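# Place every flower stem-down in the standing vase

## Task

Get every flower into the vase with its stem end pointing down. The vase must still be upright at the end and no stem may be visibly bent or deformed. Finally open the grippers, release everything and pull both arms away.

## Robot and tools

Robot: two I2RT YAM arms, left_arm and right_arm, each with a parallel two-finger gripper and a wrist camera. Fixed cameras: cam_head_left, cam_head_right, cam_high, cam_low. Wrist cameras: cam_left_wrist, cam_right_wrist. All images are 672x504. A camera stand sits behind the arms.

Frames. The scene frame has its origin at table-top height, midway between the nominal arm bases, with +x out over the table, +z up and left_arm on the +y side. These names do not match image left and right. The calibrated bases are: left_arm at (+0.052, +0.311, +0.014) m, unrotated; right_arm at (-0.008, -0.241, +0.046) m, turned slightly about z. Each arm reports its end_effector_position (metres) and end_effector_quat_wxyz in its own base frame. That position is the point between the finger pads, about 1 cm short of the fingertips. The fingers point along the gripper's +z axis and close along its y axis. Fixed cameras and the table use the scene frame. Reported poses can be off by a few cm, more so at long reach.

Command rows. Every motion uses rows of 14 numbers, each in [-1, 1]. The first seven are left_arm: dx, dy, dz, rx, ry, rz, opening. The last seven are right_arm in the same order. Always send all 14, even when only one arm moves. dx..rz are an offset, not a pose. They are measured from that arm's Hand target at the start of the action or move, along that Hand target's own axes. 1.0 equals 0.6 m of travel or 180 degrees of turn. rx, ry, rz form one rotation vector. Opening is absolute, not an offset: +1 is fully open (0.094 m) and -1 is closed. Sending 0 in a pose slot re-commands the current Hand target. A 0 in the opening slot commands half-open, so to keep a grip unchanged, repeat its present opening.

execute_actions(actions, cameras). actions is a list of actions. Each action is a list of up to 15 rows, run one per 1/30 s step. A short action keeps its last row for the remaining steps. All rows in one action count from the same start pose, not from each other. The next action starts from the new Hand target, so repeating an offset moves the arm further. An empty list returns the state plus all camera images. cameras picks images by name: ["all"], [] for none, or a list of names. A wrong name invalidates the call.

move(target, speed, blend, opening_speed, grip_force, blocking, cameras). target is one 14-number row, or a list of up to 15 such rows, used as waypoints. Every waypoint is an offset from the Hand targets at the move's start, not from the previous waypoint. Paths are straight lines and do not avoid obstacles or the other arm. Keep paths away from an arm's own base, because passing near it can flip the shoulder. The move lasts at least 0.5 s and at most 10 s.
- speed: m/s, 0.002 to 2.9, default 0.25. Turning is capped at twice this number in rad/s. Give one value, or one per waypoint.
- blend: corner rounding in m. 0, the default, means a full stop at each waypoint.
- opening_speed: rate of the opening change on the -1..+1 scale per second, at least 0.2. Use it to close gently on delicate stems.
- grip_force: newtons per pad, 10 to 50. One value, or one per arm. It stays set until changed. Lower force closes more slowly.
- blocking=false returns after about 0.5 s while the motion continues.
The result line "move:" reports how it ended: done, off_target, moving, held or fault. limits=paced means the sent pose was clipped. limits=held means a check held steps back. An arm not named in the ending is within 10 mm and 2 degrees of its target.

wait(seconds): 0 to 10. Lets the sim run with the last commands held. stop(): brakes a running move. zoom_image(camera, region): region is [x0, y0, x1, y1] in pixels, at most 504 by 504, taken from that camera's latest image. read_manual(section): licence text only. finished_scene(scene): ends the scene with its number given. Call nothing after it in the same reply.

Result lines. Hand target is the last commanded pose after clipping. The gripper often rests short of it. An all-zero command asks for it again. If the gripper is still short, send the missing distance as an offset. Each step, commanded orientation is clipped to within 40 degrees of the measured one. grip_measured gives the finger opening on the command scale. Empty, it reads up to about 2.5 mm wide. On a grasped part it reads somewhat narrower than the part. grip_effort_nm is the gripper motor's effort: negative means closing. It never fully returns to zero at rest. Joint torques include the arm's own weight. Joints 1 to 3 wrap at ±28 N m. Joint velocities may be summarised as "within noise". Step readings of end_effector_position appear only after execute_actions. Check each gripper's position and tilt after every move, and correct any drift.

Gripping. Full force is about 50 to 64 N per pad. Force climbs about 1 N per 0.001 of command below the touch point, then jumps to the limit. For flower stems, use a low grip_force and a slow opening_speed, and don't command far below the touch reading, so stems aren't bent. To release, command an opening well above grip_measured.

Avoid:
- knocking the vase over, or dropping a flower or letting anything fall off the table;
- releasing a part while it is still moving;
- fast contacts, or targets set far past a contact point, since these press hard;
- the two grippers, housings or wrist cameras touching, or one gripper closing on the other's fingers; a moderate press between arms can fail the task;
- strain on the wrist camera cables;
- holding loads or stretched poses for long: motors heat up, MOTOR HOT appears at 75 °C, and at 90 °C the arm folds and stops working.
A loose object may occasionally be nudged by outside disturbances. When done, open both grippers and move them away from the vase.

Each tool is called as name(argument=value, ...), one argument or row to a line, values as JSON.

## Session

execute_actions(
  actions=[],
)

Scene clock: 0.00 s.
left_arm: end_effector_position=(+0.3997, -0.0119, +0.0877) grip_measured=+1.000 grip_effort_nm=n/a end_effector_quat_wxyz=(+0.568, +0.002, +0.823, +0.019) | right_arm: end_effector_position=(+0.3612, -0.0538, +0.0842) grip_measured=+1.000 grip_effort_nm=n/a end_effector_quat_wxyz=(+0.584, +0.128, +0.799, -0.057)
Joint positions: left_arm=[-0.072 1.559 0.393 0.801 -0.096 -0.002 0.094] | right_arm=[-0.059 1.492 0.232 0.938 0.188 0.124 0.094]
Joint velocities: within noise
Joint torques (N m): no reading
Motor temperatures (°C): left_arm=[25 28 30 27 27 26 26] | right_arm=[27 33 33 32 24 25 25]
Heat: left arm: 30 °C; right arm: 33 °C.
Hand target: left_arm +0.4003, -0.0120, +0.0886; +0.567, +0.002, +0.823, +0.019 | right_arm +0.3649, -0.0542, +0.0929; +0.595, +0.129, +0.791, -0.056
Tool commands: left_gripper/opening=+1.0 right_gripper/opening=+1.0

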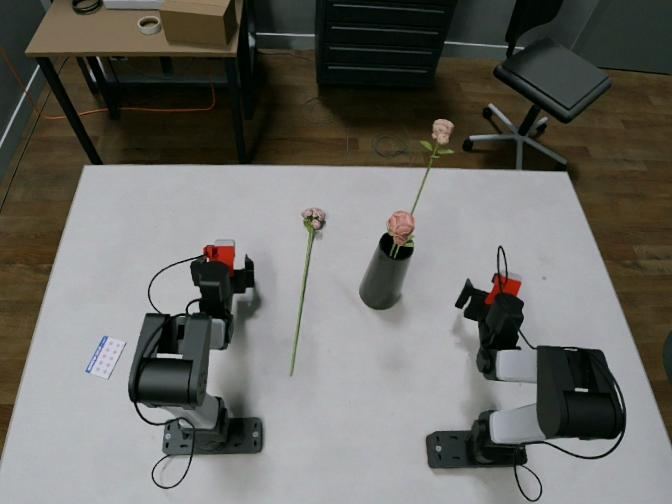

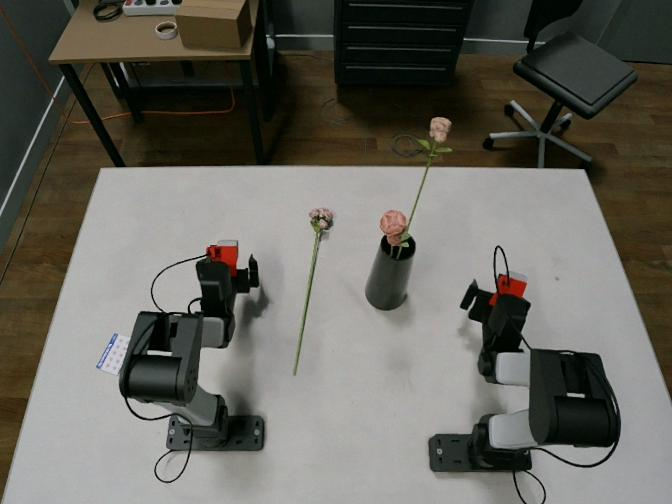

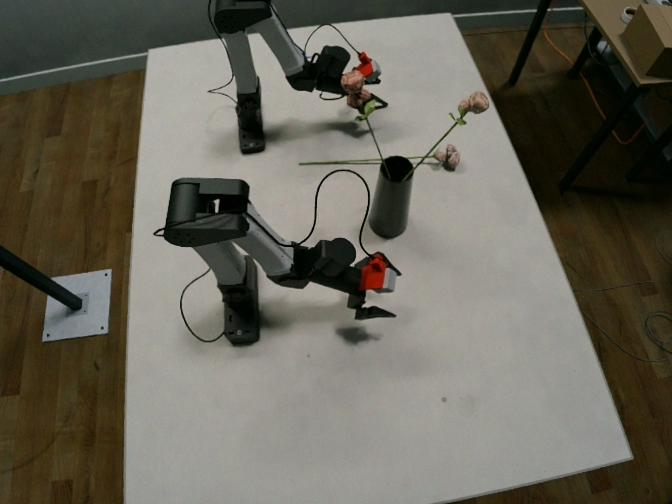

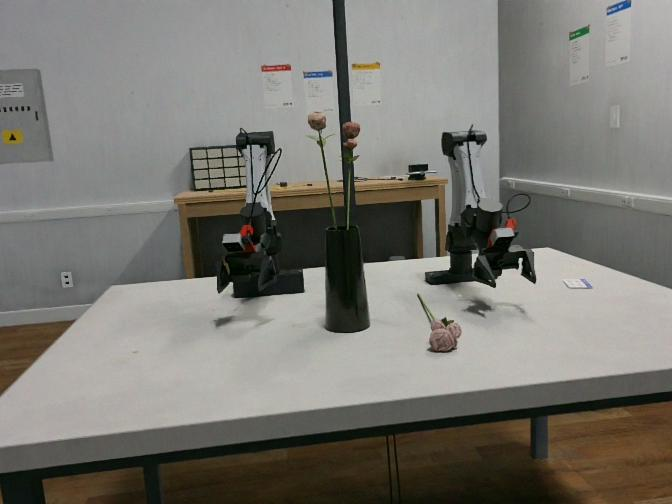

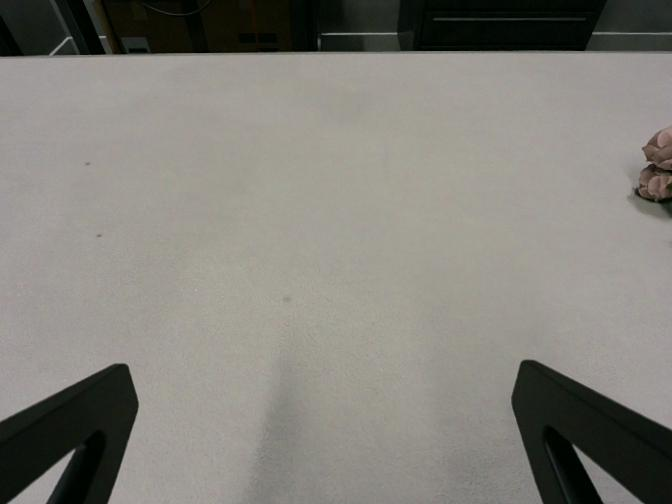

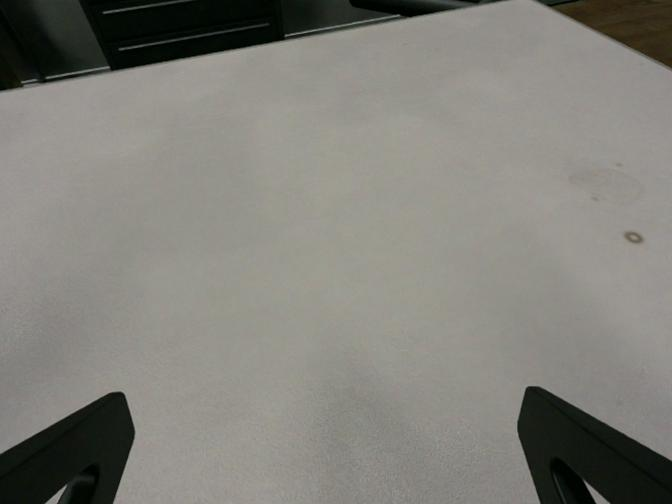

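move(
  target=[-0.0007,-0.285,-0.077,0.0318,0.383,0.0264,0.4,0,0,0,0,0,0,1],
  cameras=["cam_head_left","cam_left_wrist","cam_low"],
)

Scene clock: 11.20 s.
left_arm: end_effector_position=(+0.3585, -0.1802, +0.1010) grip_measured=+0.402 grip_effort_nm=-0.13 end_effector_quat_wxyz=(+0.005, +0.052, +0.999, +0.002) | right_arm: end_effector_position=(+0.3612, -0.0538, +0.0842) grip_measured=+1.000 grip_effort_nm=0.01 end_effector_quat_wxyz=(+0.584, +0.128, +0.799, -0.057)
Joint positions: left_arm=[-0.469 2.074 1.851 -1.341 -0.008 -0.366 0.066] | right_arm=[-0.059 1.492 0.232 0.938 0.188 0.124 0.094]
Joint torques (N m): left_arm=[-0.31 -8.28 8.62 0.27 0.08 -0.01] | right_arm=[-0.28 -5.53 5.55 1.74 0.09 -0.09]
Heat: left arm: 32 °C; right arm: 35 °C.
Hand target: left_arm +0.3605, -0.1842, +0.0997; +0.000, +0.049, +0.999, +0.000 | right_arm +0.3649, -0.0542, +0.0929; +0.595, +0.129, +0.791, -0.056
Off the commanded pose: left_arm 0.005 m, 1 deg | right_arm 0.009 m, 2 deg.
move: done
Images, in order (width x height): cam_head_left 672x504, cam_low 672x504, cam_left_wrist 672x504.

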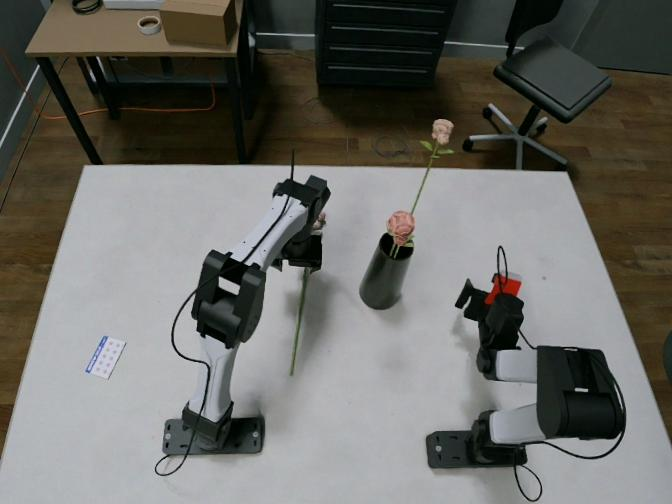

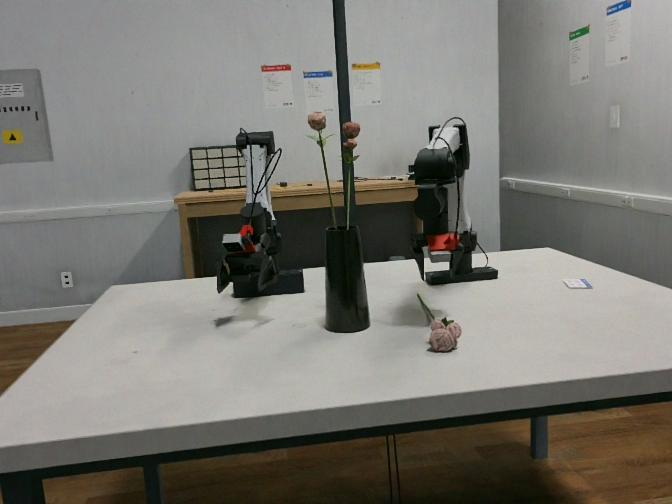

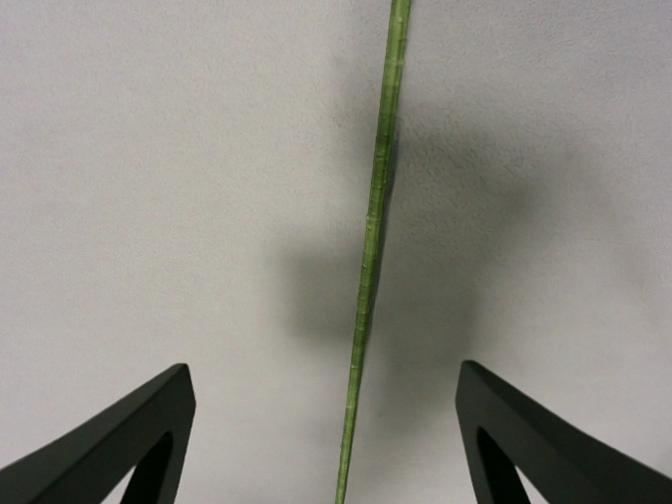

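move(
  target=[0,-0.033,0.150,0,0,0.022,0.0,0,0,0,0,0,0,1],
  cameras=["cam_left_wrist","cam_low"],
)

zoom_image(
  camera="cam_low",
  region=[370, 200, 530, 360],
)

Scene clock: 14.87 s.
left_arm: end_effector_position=(+0.3602, -0.2032, +0.0159) grip_measured=+0.002 grip_effort_nm=-0.12 end_effector_quat_wxyz=(+0.005, +0.080, +0.997, +0.001) | right_arm: end_effector_position=(+0.3612, -0.0538, +0.0842) grip_measured=+1.000 grip_effort_nm=0.01 end_effector_quat_wxyz=(+0.584, +0.128, +0.799, -0.057)
Joint positions: left_arm=[-0.516 2.169 1.656 -1.05 -0.006 -0.357 0.047] | right_arm=[-0.059 1.492 0.232 0.938 0.188 0.124 0.094]
Joint torques (N m): left_arm=[-0.09 -9.66 5.34 0.53 0.06 0.14] | right_arm=[-0.28 -5.52 5.57 1.75 0.09 -0.09]
Heat: left arm: 33 °C; right arm: 36 °C.
Hand target: left_arm +0.3585, -0.2039, +0.0096; +0.000, +0.084, +0.996, +0.000 | right_arm +0.3649, -0.0542, +0.0929; +0.595, +0.129, +0.791, -0.056
Off the commanded pose: left_arm 0.006 m, 1 deg | right_arm 0.009 m, 2 deg.
move: done
Images, in order (width x height): cam_low 672x504, cam_left_wrist 672x504.

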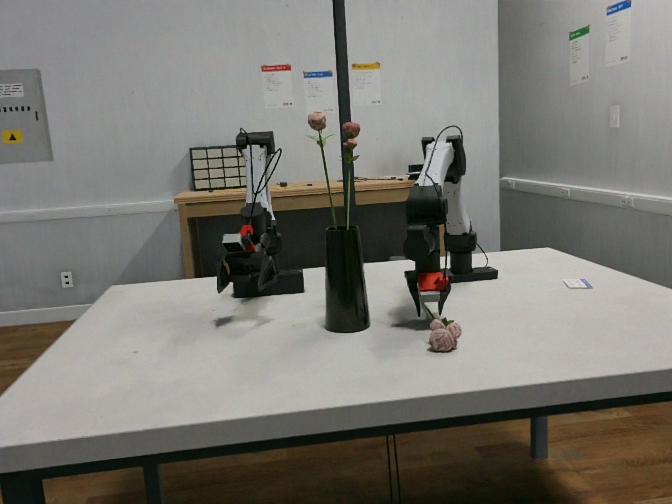

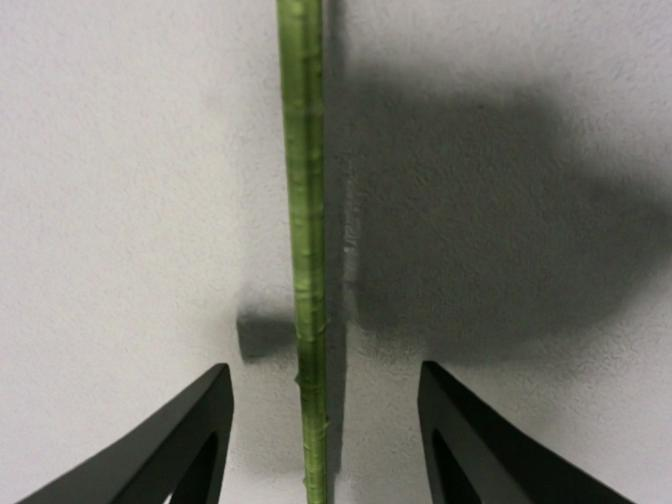

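Scaled by 3.150 from the camera's 672x504 image, which has a finer 960x720 frame.

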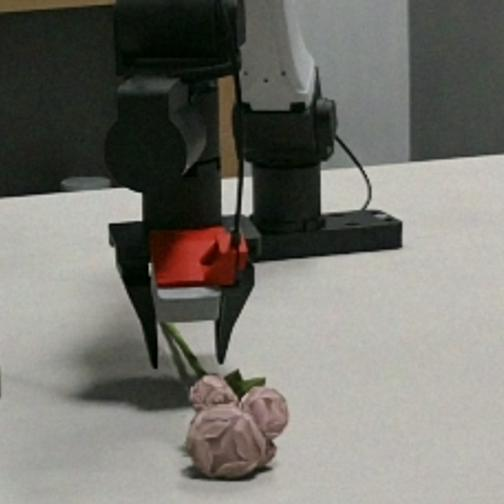

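move(
  target=[
    [0,0.004,0.014,0,0,0,-0.4,0,0,0,0,0,0,1],
    [0,0.004,0.014,0,0,0,-1,0,0,0,0,0,0,1],
  ],
  grip_force=25,
  cameras=["cam_left_wrist"],
)

Scene clock: 19.63 s.
left_arm: end_effector_position=(+0.3625, -0.2045, +0.0121) grip_measured=-0.851 grip_effort_nm=-0.54 end_effector_quat_wxyz=(+0.012, +0.082, +0.997, -0.002) | right_arm: end_effector_position=(+0.3612, -0.0538, +0.0842) grip_measured=+1.000 grip_effort_nm=0.01 end_effector_quat_wxyz=(+0.584, +0.128, +0.799, -0.057)
Joint positions: left_arm=[-0.516 2.169 1.64 -1.019 -0.006 -0.351 0.007] | right_arm=[-0.059 1.492 0.232 0.938 0.188 0.124 0.094]
Joint torques (N m): left_arm=[0.36 -9.14 4.67 0.55 0.05 0.14] | right_arm=[-0.27 -5.5 5.53 1.74 0.09 -0.09]
Heat: left arm: 33 °C; right arm: 36 °C.
Hand target: left_arm +0.3589, -0.2015, +0.0012; +0.000, +0.084, +0.996, +0.000 | right_arm +0.3649, -0.0542, +0.0929; +0.595, +0.129, +0.791, -0.056
Off the commanded pose: left_arm 0.012 m, 1 deg | right_arm 0.009 m, 2 deg.
grip_force (N): 25, 25
move: off_target (left_arm); target 2's new opening was sent with left_arm's hand 0.012 m and 1 deg from that target
Images, in order (width x height): cam_left_wrist 672x504.

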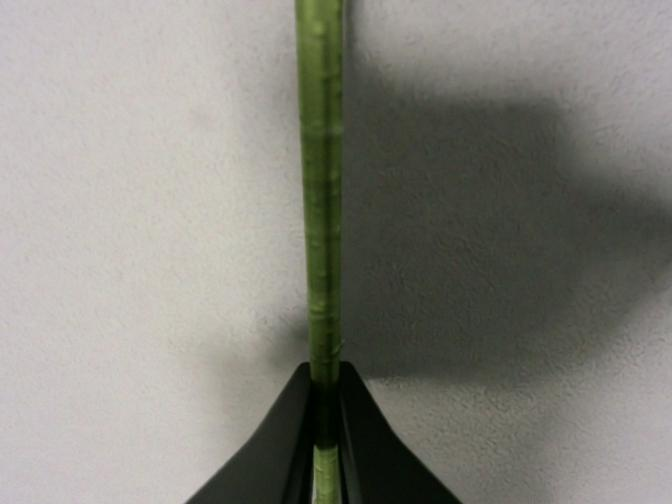

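move(
  target=[
    [0,0,-0.36,0,0,0,-1,0,0,0,0,0,0,1],
    [0.18,-0.124,-0.882,0.240,-0.457,0.240,-1,0,0,0,0,0,0,1],
  ],
  blend=[0.05,0],
  speed=0.35,
  cameras=["cam_head_left","cam_low","cam_high","cam_left_wrist"],
)

Scene clock: 26.53 s.
left_arm: end_effector_position=(+0.2420, -0.2588, +0.5307) grip_measured=-0.852 grip_effort_nm=-0.61 end_effector_quat_wxyz=(+0.595, +0.381, +0.599, -0.377) | right_arm: end_effector_position=(+0.3612, -0.0538, +0.0842) grip_measured=+1.000 grip_effort_nm=0.01 end_effector_quat_wxyz=(+0.584, +0.128, +0.799, -0.057)
Joint positions: left_arm=[-0.542 1.244 1.738 -0.504 0.59 0.007 0.007] | right_arm=[-0.059 1.492 0.232 0.938 0.188 0.124 0.094]
Joint torques (N m): left_arm=[0.47 -3.9 4.9 2.74 0.11 -0.01] | right_arm=[-0.29 -5.5 5.56 1.75 0.09 -0.1]
Motor temperatures (°C): left_arm=[25 31 33 29 27 26 26] | right_arm=[27 35 35 37 24 25 25]
Heat: left arm: 33 °C; right arm: 37 °C.
Hand target: left_arm +0.2403, -0.2570, +0.5303; +0.596, +0.380, +0.597, -0.380 | right_arm +0.3649, -0.0542, +0.0929; +0.595, +0.129, +0.791, -0.056
Off the commanded pose: left_arm 0.003 m, 0 deg | right_arm 0.009 m, 2 deg.
grip_force (N): 25, 25
move: done
Images, in order (width x height): cam_head_left 672x504, cam_high 672x504, cam_low 672x504, cam_left_wrist 672x504.

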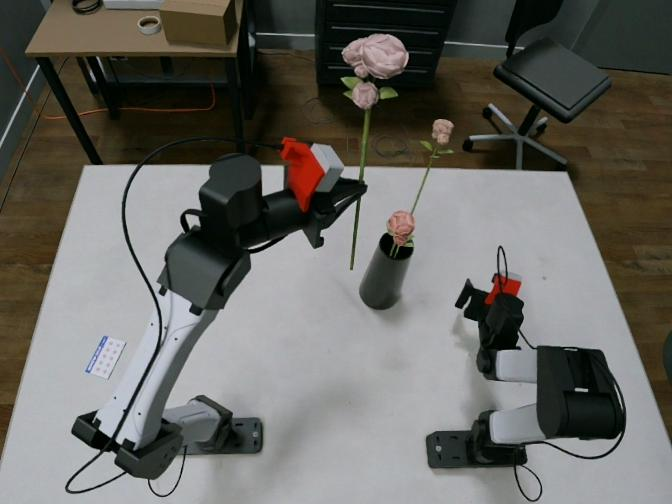

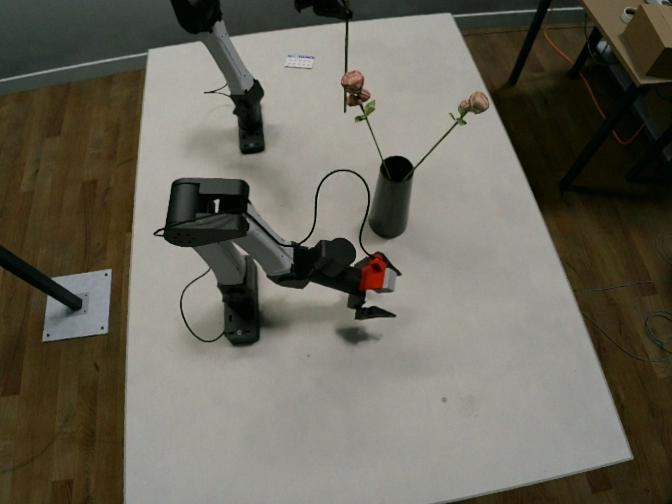

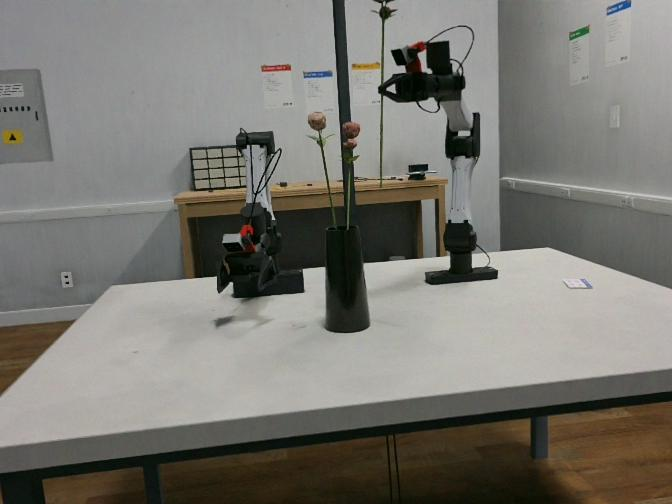

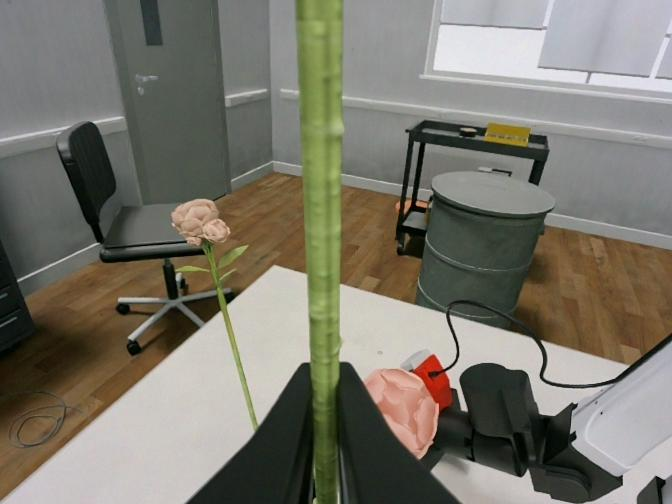

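move(
  target=[0,0.033,0.126,0,0,0,-1,0,0,0,0,0,0,1],
  cameras=["cam_head_left","cam_low","cam_high","cam_left_wrist"],
)

zoom_image(
  camera="cam_head_left",
  region=[310, 150, 470, 310],
)

zoom_image(
  camera="cam_high",
  region=[300, 60, 480, 240],
)

zoom_image(
  camera="cam_low",
  region=[270, 60, 450, 240],
)

Scene clock: 33.43 s.
left_arm: end_effector_position=(+0.2927, -0.3180, +0.5167) grip_measured=-0.852 grip_effort_nm=-0.61 end_effector_quat_wxyz=(+0.584, +0.383, +0.607, -0.379) | right_arm: end_effector_position=(+0.3612, -0.0538, +0.0842) grip_measured=+1.000 grip_effort_nm=0.01 end_effector_quat_wxyz=(+0.584, +0.128, +0.799, -0.057)
Joint positions: left_arm=[-0.629 1.472 1.862 -0.425 0.51 0.005 0.007] | right_arm=[-0.059 1.492 0.232 0.938 0.188 0.124 0.094]
Joint torques (N m): left_arm=[-0.44 -5.19 9.18 2.74 -0.08 0] | right_arm=[-0.29 -5.49 5.56 1.74 0.1 -0.09]
Heat: left arm: 33 °C; right arm: 37 °C.
Hand target: left_arm +0.2901, -0.3172, +0.5304; +0.596, +0.380, +0.597, -0.380 | right_arm +0.3649, -0.0542, +0.0929; +0.595, +0.129, +0.791, -0.056
Off the commanded pose: left_arm 0.014 m, 2 deg | right_arm 0.009 m, 2 deg.
grip_force (N): 25, 25
move: off_target (left_arm)
Images, in order (width x height): cam_head_left 672x504, cam_high 672x504, cam_low 672x504, cam_left_wrist 672x504.

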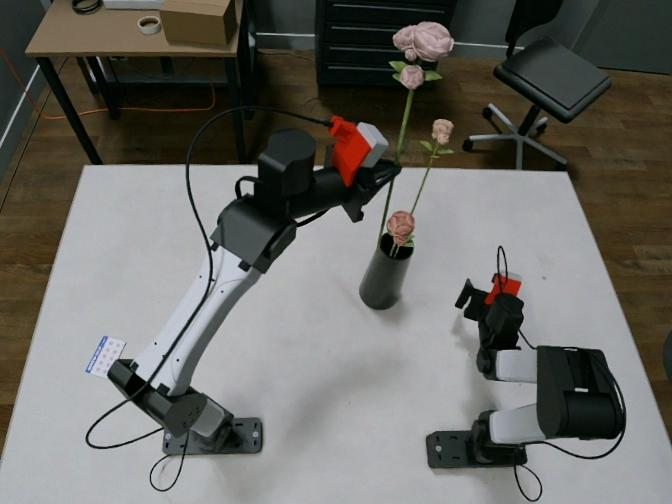

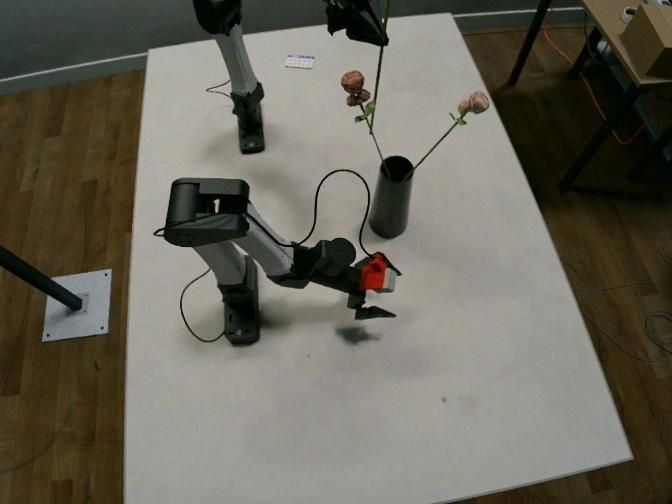

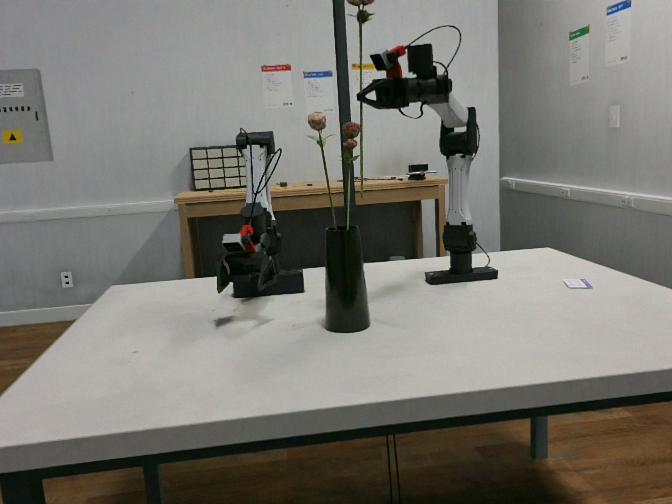

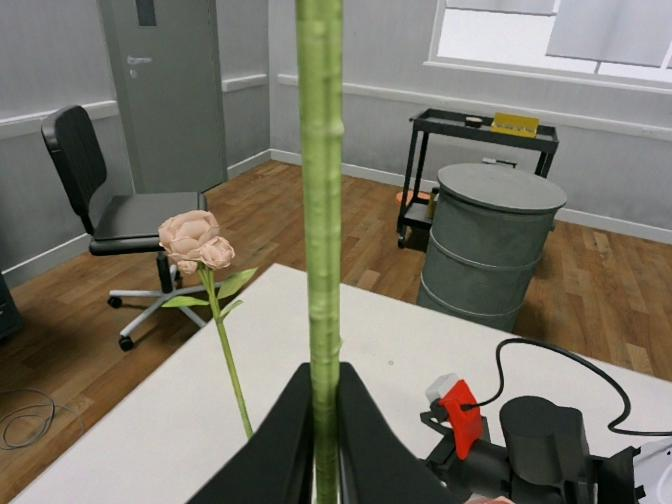

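Scaled by 3.150 from the camera's 672x504 image, which has a finer 960x720 frame.

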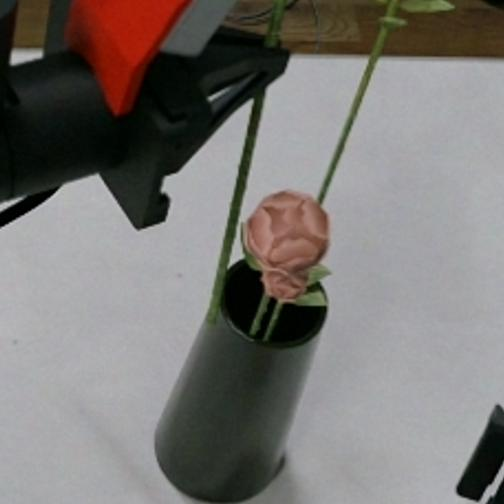

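Scaled by 2.800 from the camera's 672x504 image, which has a finer 960x720 frame.

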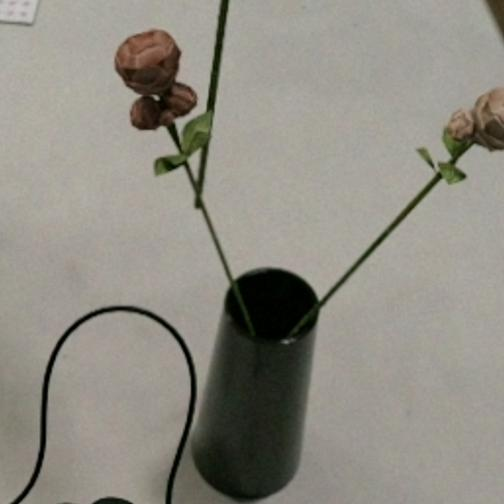

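Scaled by 2.800 from the camera's 672x504 image, which has a finer 960x720 frame.

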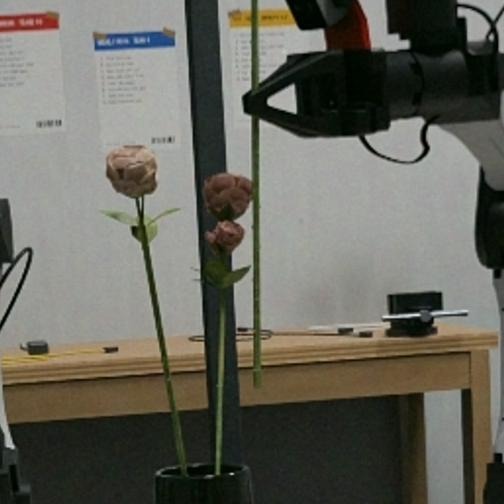

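move(
  target=[
    [-0.02,0.061,0.047,0,-0.011,0,-1,0,0,0,0,0,0,1],
    [-0.02,0.029,0.096,0,-0.011,0,-1,0,0,0,0,0,0,1],
  ],
  blend=[0.01,0],
  speed=0.15,
  cameras=["cam_head_left","cam_low","cam_high"],
)

zoom_image(
  camera="cam_head_left",
  region=[310, 150, 470, 310],
)

zoom_image(
  camera="cam_high",
  region=[300, 60, 480, 240],
)

zoom_image(
  camera="cam_low",
  region=[270, 60, 450, 240],
)

Scene clock: 37.70 s.
left_arm: end_effector_position=(+0.3266, -0.3623, +0.5387) grip_measured=-0.852 grip_effort_nm=-0.61 end_effector_quat_wxyz=(+0.603, +0.378, +0.585, -0.389) | right_arm: end_effector_position=(+0.3612, -0.0538, +0.0842) grip_measured=+1.000 grip_effort_nm=0.01 end_effector_quat_wxyz=(+0.584, +0.128, +0.799, -0.057)
Joint positions: left_arm=[-0.674 1.7 2.125 -0.391 0.471 -0.014 0.007] | right_arm=[-0.059 1.492 0.232 0.938 0.188 0.124 0.094]
Joint torques (N m): left_arm=[0.25 -5.98 9.07 2.52 -0.11 0] | right_arm=[-0.31 -5.53 5.57 1.74 0.09 -0.1]
Heat: left arm: 34 °C; right arm: 37 °C.
Hand target: left_arm +0.3302, -0.3621, +0.5423; +0.606, +0.373, +0.586, -0.387 | right_arm +0.3649, -0.0542, +0.0929; +0.595, +0.129, +0.791, -0.056
Off the commanded pose: left_arm 0.005 m, 1 deg | right_arm 0.009 m, 2 deg.
grip_force (N): 25, 25
move: done
Images, in order (width x height): cam_head_left 672x504, cam_high 672x504, cam_low 672x504.

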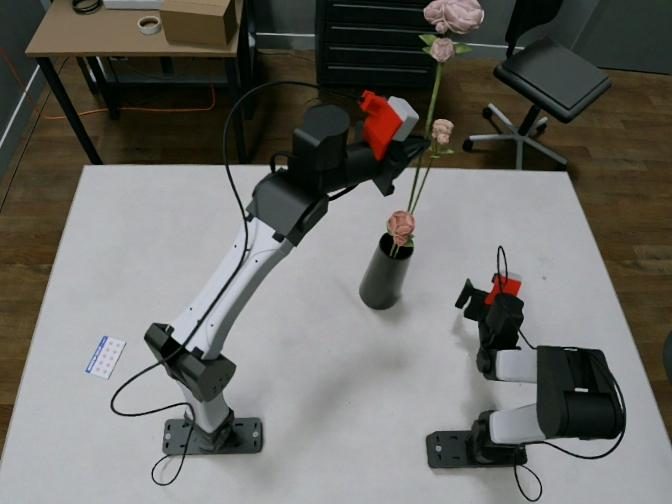

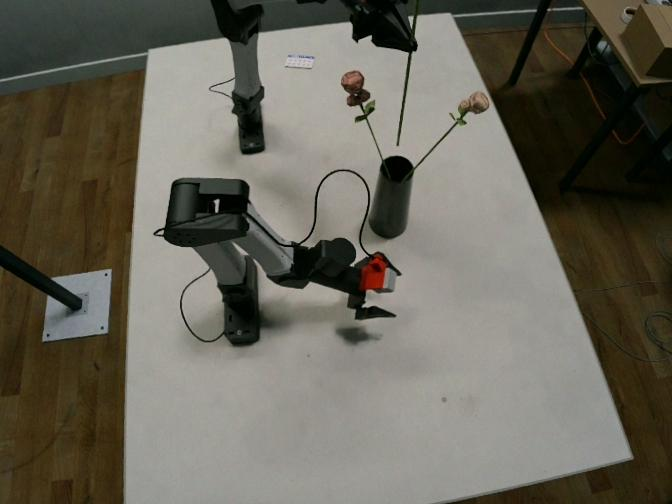

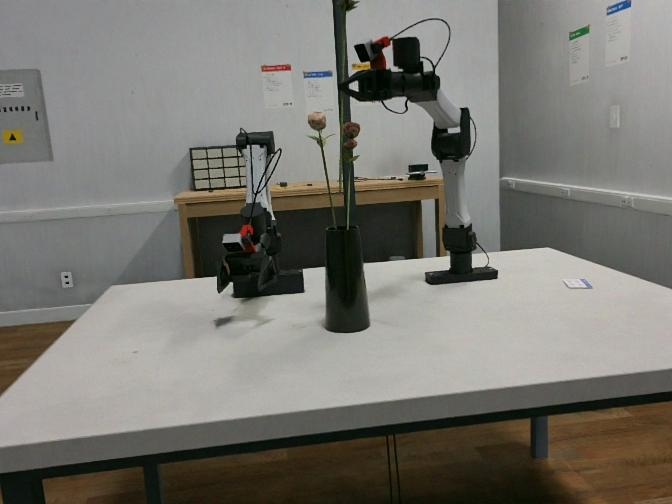

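Scaled by 3.150 from the camera's 672x504 image, which has a finer 960x720 frame.

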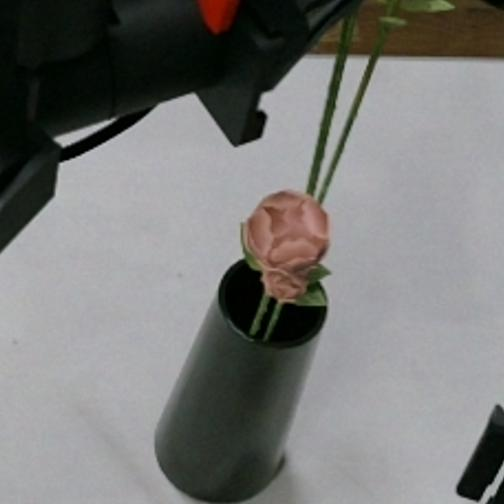

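Scaled by 2.800 from the camera's 672x504 image, which has a finer 960x720 frame.

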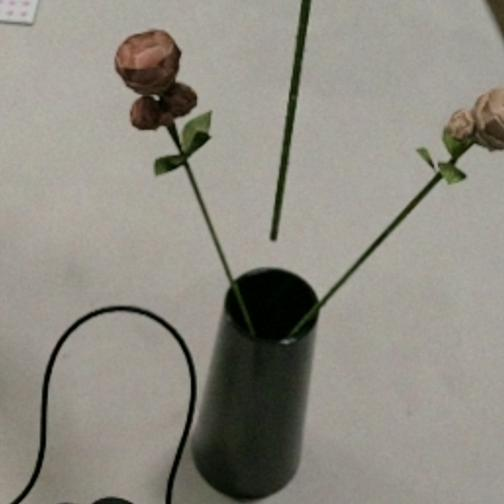

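Scaled by 2.800 from the camera's 672x504 image, which has a finer 960x720 frame.

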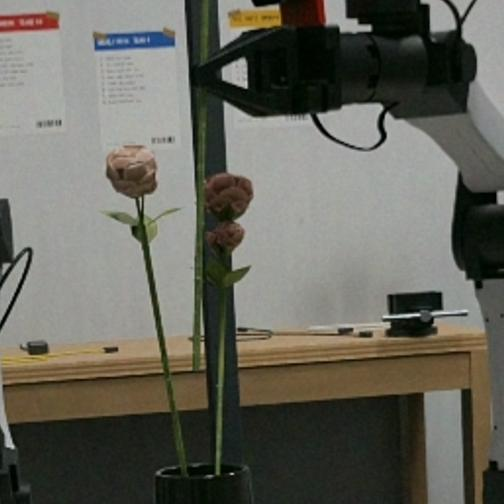

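move(
  target=[0.23,0,0,0,0,0,-1,0,0,0,0,0,0,1],
  cameras=["cam_head_left","cam_low","cam_high"],
  speed=0.15,
)

zoom_image(
  camera="cam_high",
  region=[300, 60, 480, 240],
)

zoom_image(
  camera="cam_low",
  region=[270, 60, 450, 240],
)

Scene clock: 40.87 s.
left_arm: end_effector_position=(+0.3378, -0.3699, +0.3963) grip_measured=-0.852 grip_effort_nm=-0.61 end_effector_quat_wxyz=(+0.598, +0.377, +0.593, -0.386) | right_arm: end_effector_position=(+0.3612, -0.0538, +0.0842) grip_measured=+1.000 grip_effort_nm=0.01 end_effector_quat_wxyz=(+0.584, +0.128, +0.799, -0.057)
Joint positions: left_arm=[-0.674 1.546 1.369 0.191 0.465 -0.014 0.007] | right_arm=[-0.059 1.492 0.232 0.938 0.188 0.124 0.094]
Joint torques (N m): left_arm=[-0.39 -9.05 6.79 2.8 -0.1 0.03] | right_arm=[-0.27 -5.5 5.56 1.74 0.09 -0.1]
Heat: left arm: 34 °C; right arm: 38 °C.
Hand target: left_arm +0.3321, -0.3663, +0.4046; +0.606, +0.373, +0.586, -0.387 | right_arm +0.3649, -0.0542, +0.0929; +0.595, +0.129, +0.791, -0.056
Off the commanded pose: left_arm 0.011 m, 1 deg | right_arm 0.009 m, 2 deg.
grip_force (N): 25, 25
move: off_target (left_arm)
Images, in order (width x height): cam_head_left 672x504, cam_high 672x504, cam_low 672x504.

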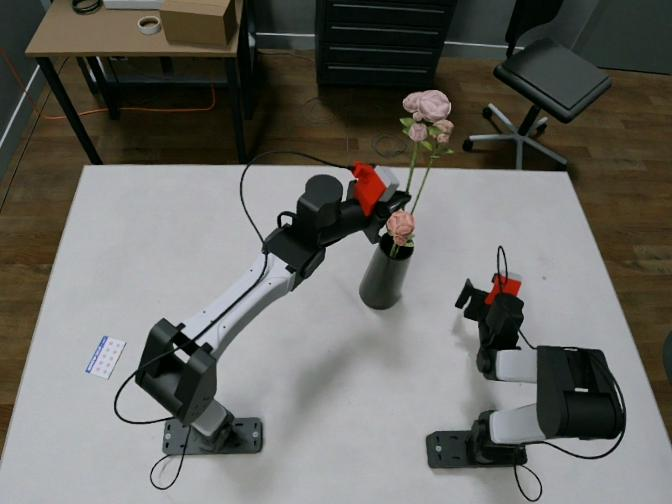

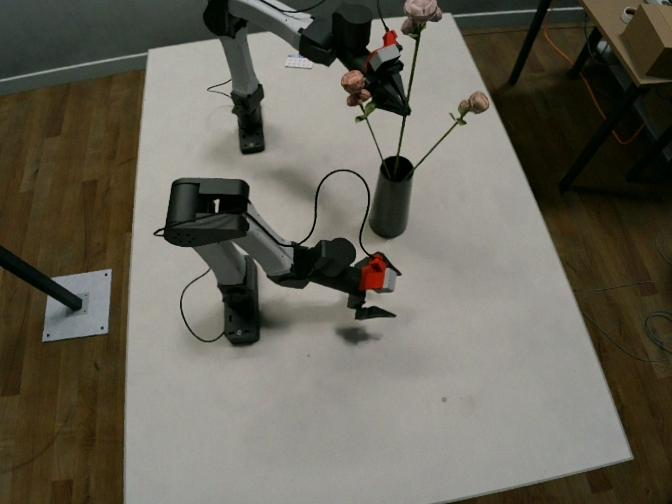

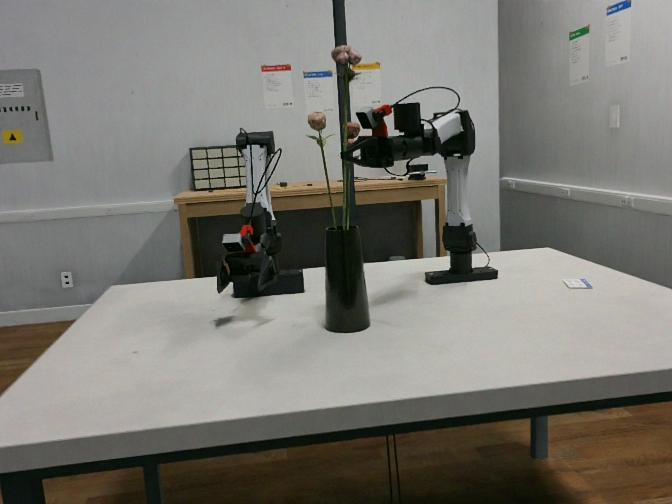

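Scaled by 2.800 from the camera's 672x504 image, which has a finer 960x720 frame.

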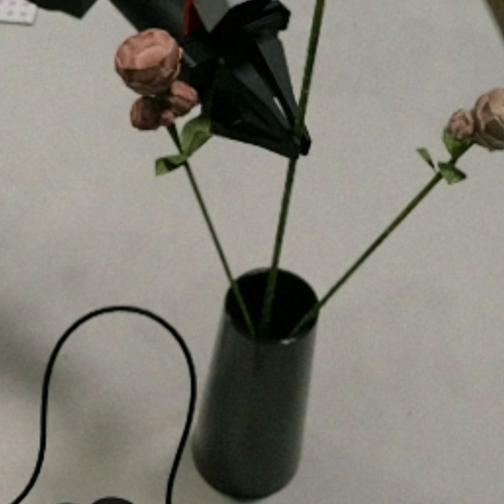

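Scaled by 2.800 from the camera's 672x504 image, which has a finer 960x720 frame.

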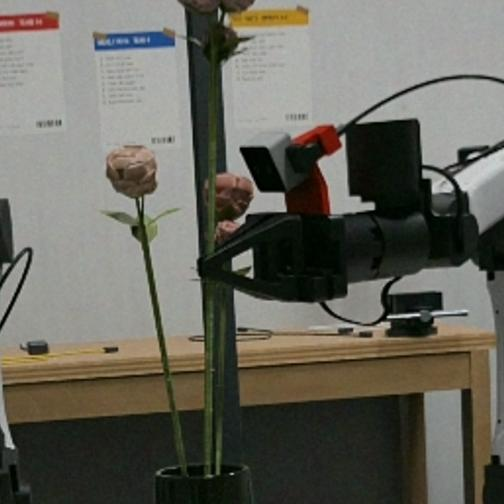

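move(
  target=[
    [0.2,0,0,0,0,0,-1,0,0,0,0,0,0,1],
    [0.2,0,0,0,0,0,-0.5,0,0,0,0,0,0,1],
    [0.2,0,-0.25,0,0,0,-0.5,0,0,0,0,0,0,1],
  ],
  cameras=["cam_head_left","cam_low","cam_high"],
  speed=0.15,
)

Scene clock: 45.93 s.
left_arm: end_effector_position=(+0.2734, -0.2361, +0.2884) grip_measured=-0.502 grip_effort_nm=0.04 end_effector_quat_wxyz=(+0.617, +0.376, +0.576, -0.383) | right_arm: end_effector_position=(+0.3612, -0.0538, +0.0842) grip_measured=+1.000 grip_effort_nm=0.01 end_effector_quat_wxyz=(+0.584, +0.128, +0.799, -0.057)
Joint positions: left_arm=[-0.376 1.099 0.557 0.616 0.756 -0.029 0.023] | right_arm=[-0.059 1.492 0.232 0.938 0.188 0.124 0.094]
Joint torques (N m): left_arm=[0.44 -3.82 5.79 2.29 0.07 0.02] | right_arm=[-0.28 -5.52 5.57 1.74 0.09 -0.1]
Heat: left arm: 34 °C; right arm: 38 °C.
Hand target: left_arm +0.2704, -0.2341, +0.2794; +0.606, +0.374, +0.586, -0.387 | right_arm +0.3649, -0.0542, +0.0929; +0.595, +0.129, +0.791, -0.056
Off the commanded pose: left_arm 0.010 m, 2 deg | right_arm 0.009 m, 2 deg.
grip_force (N): 25, 25
move: done
Images, in order (width x height): cam_head_left 672x504, cam_high 672x504, cam_low 672x504.

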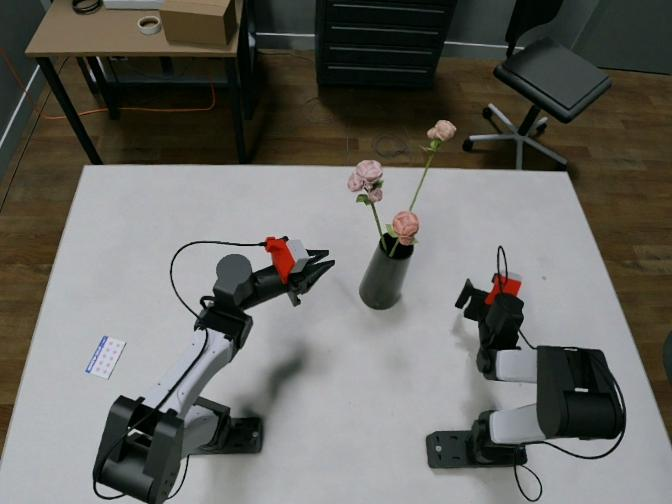

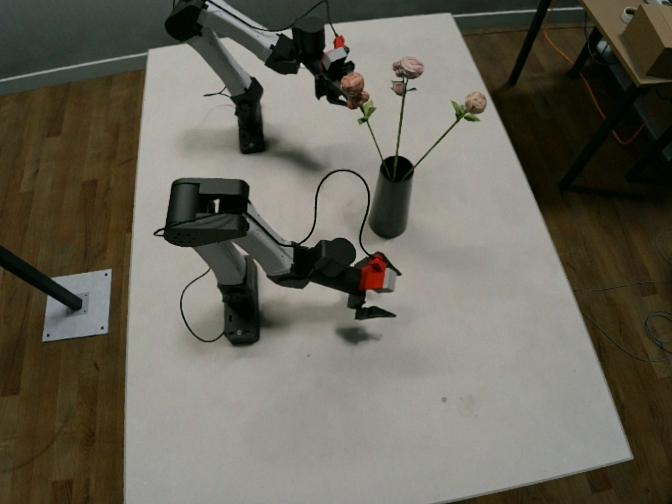

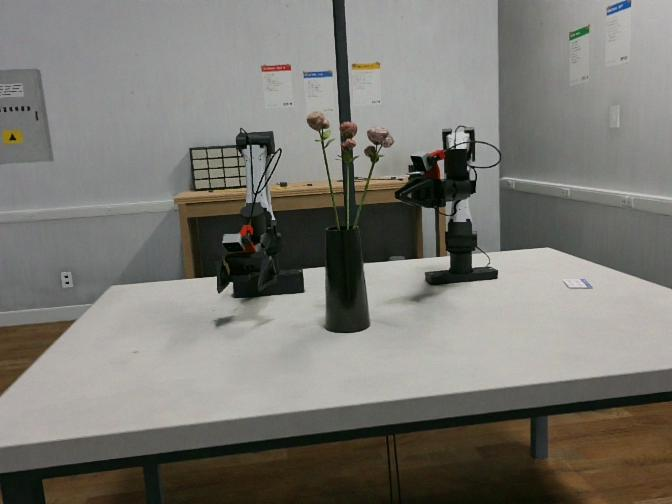

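finished_scene(
  scene=1,
)

The scene is finished: the task was done.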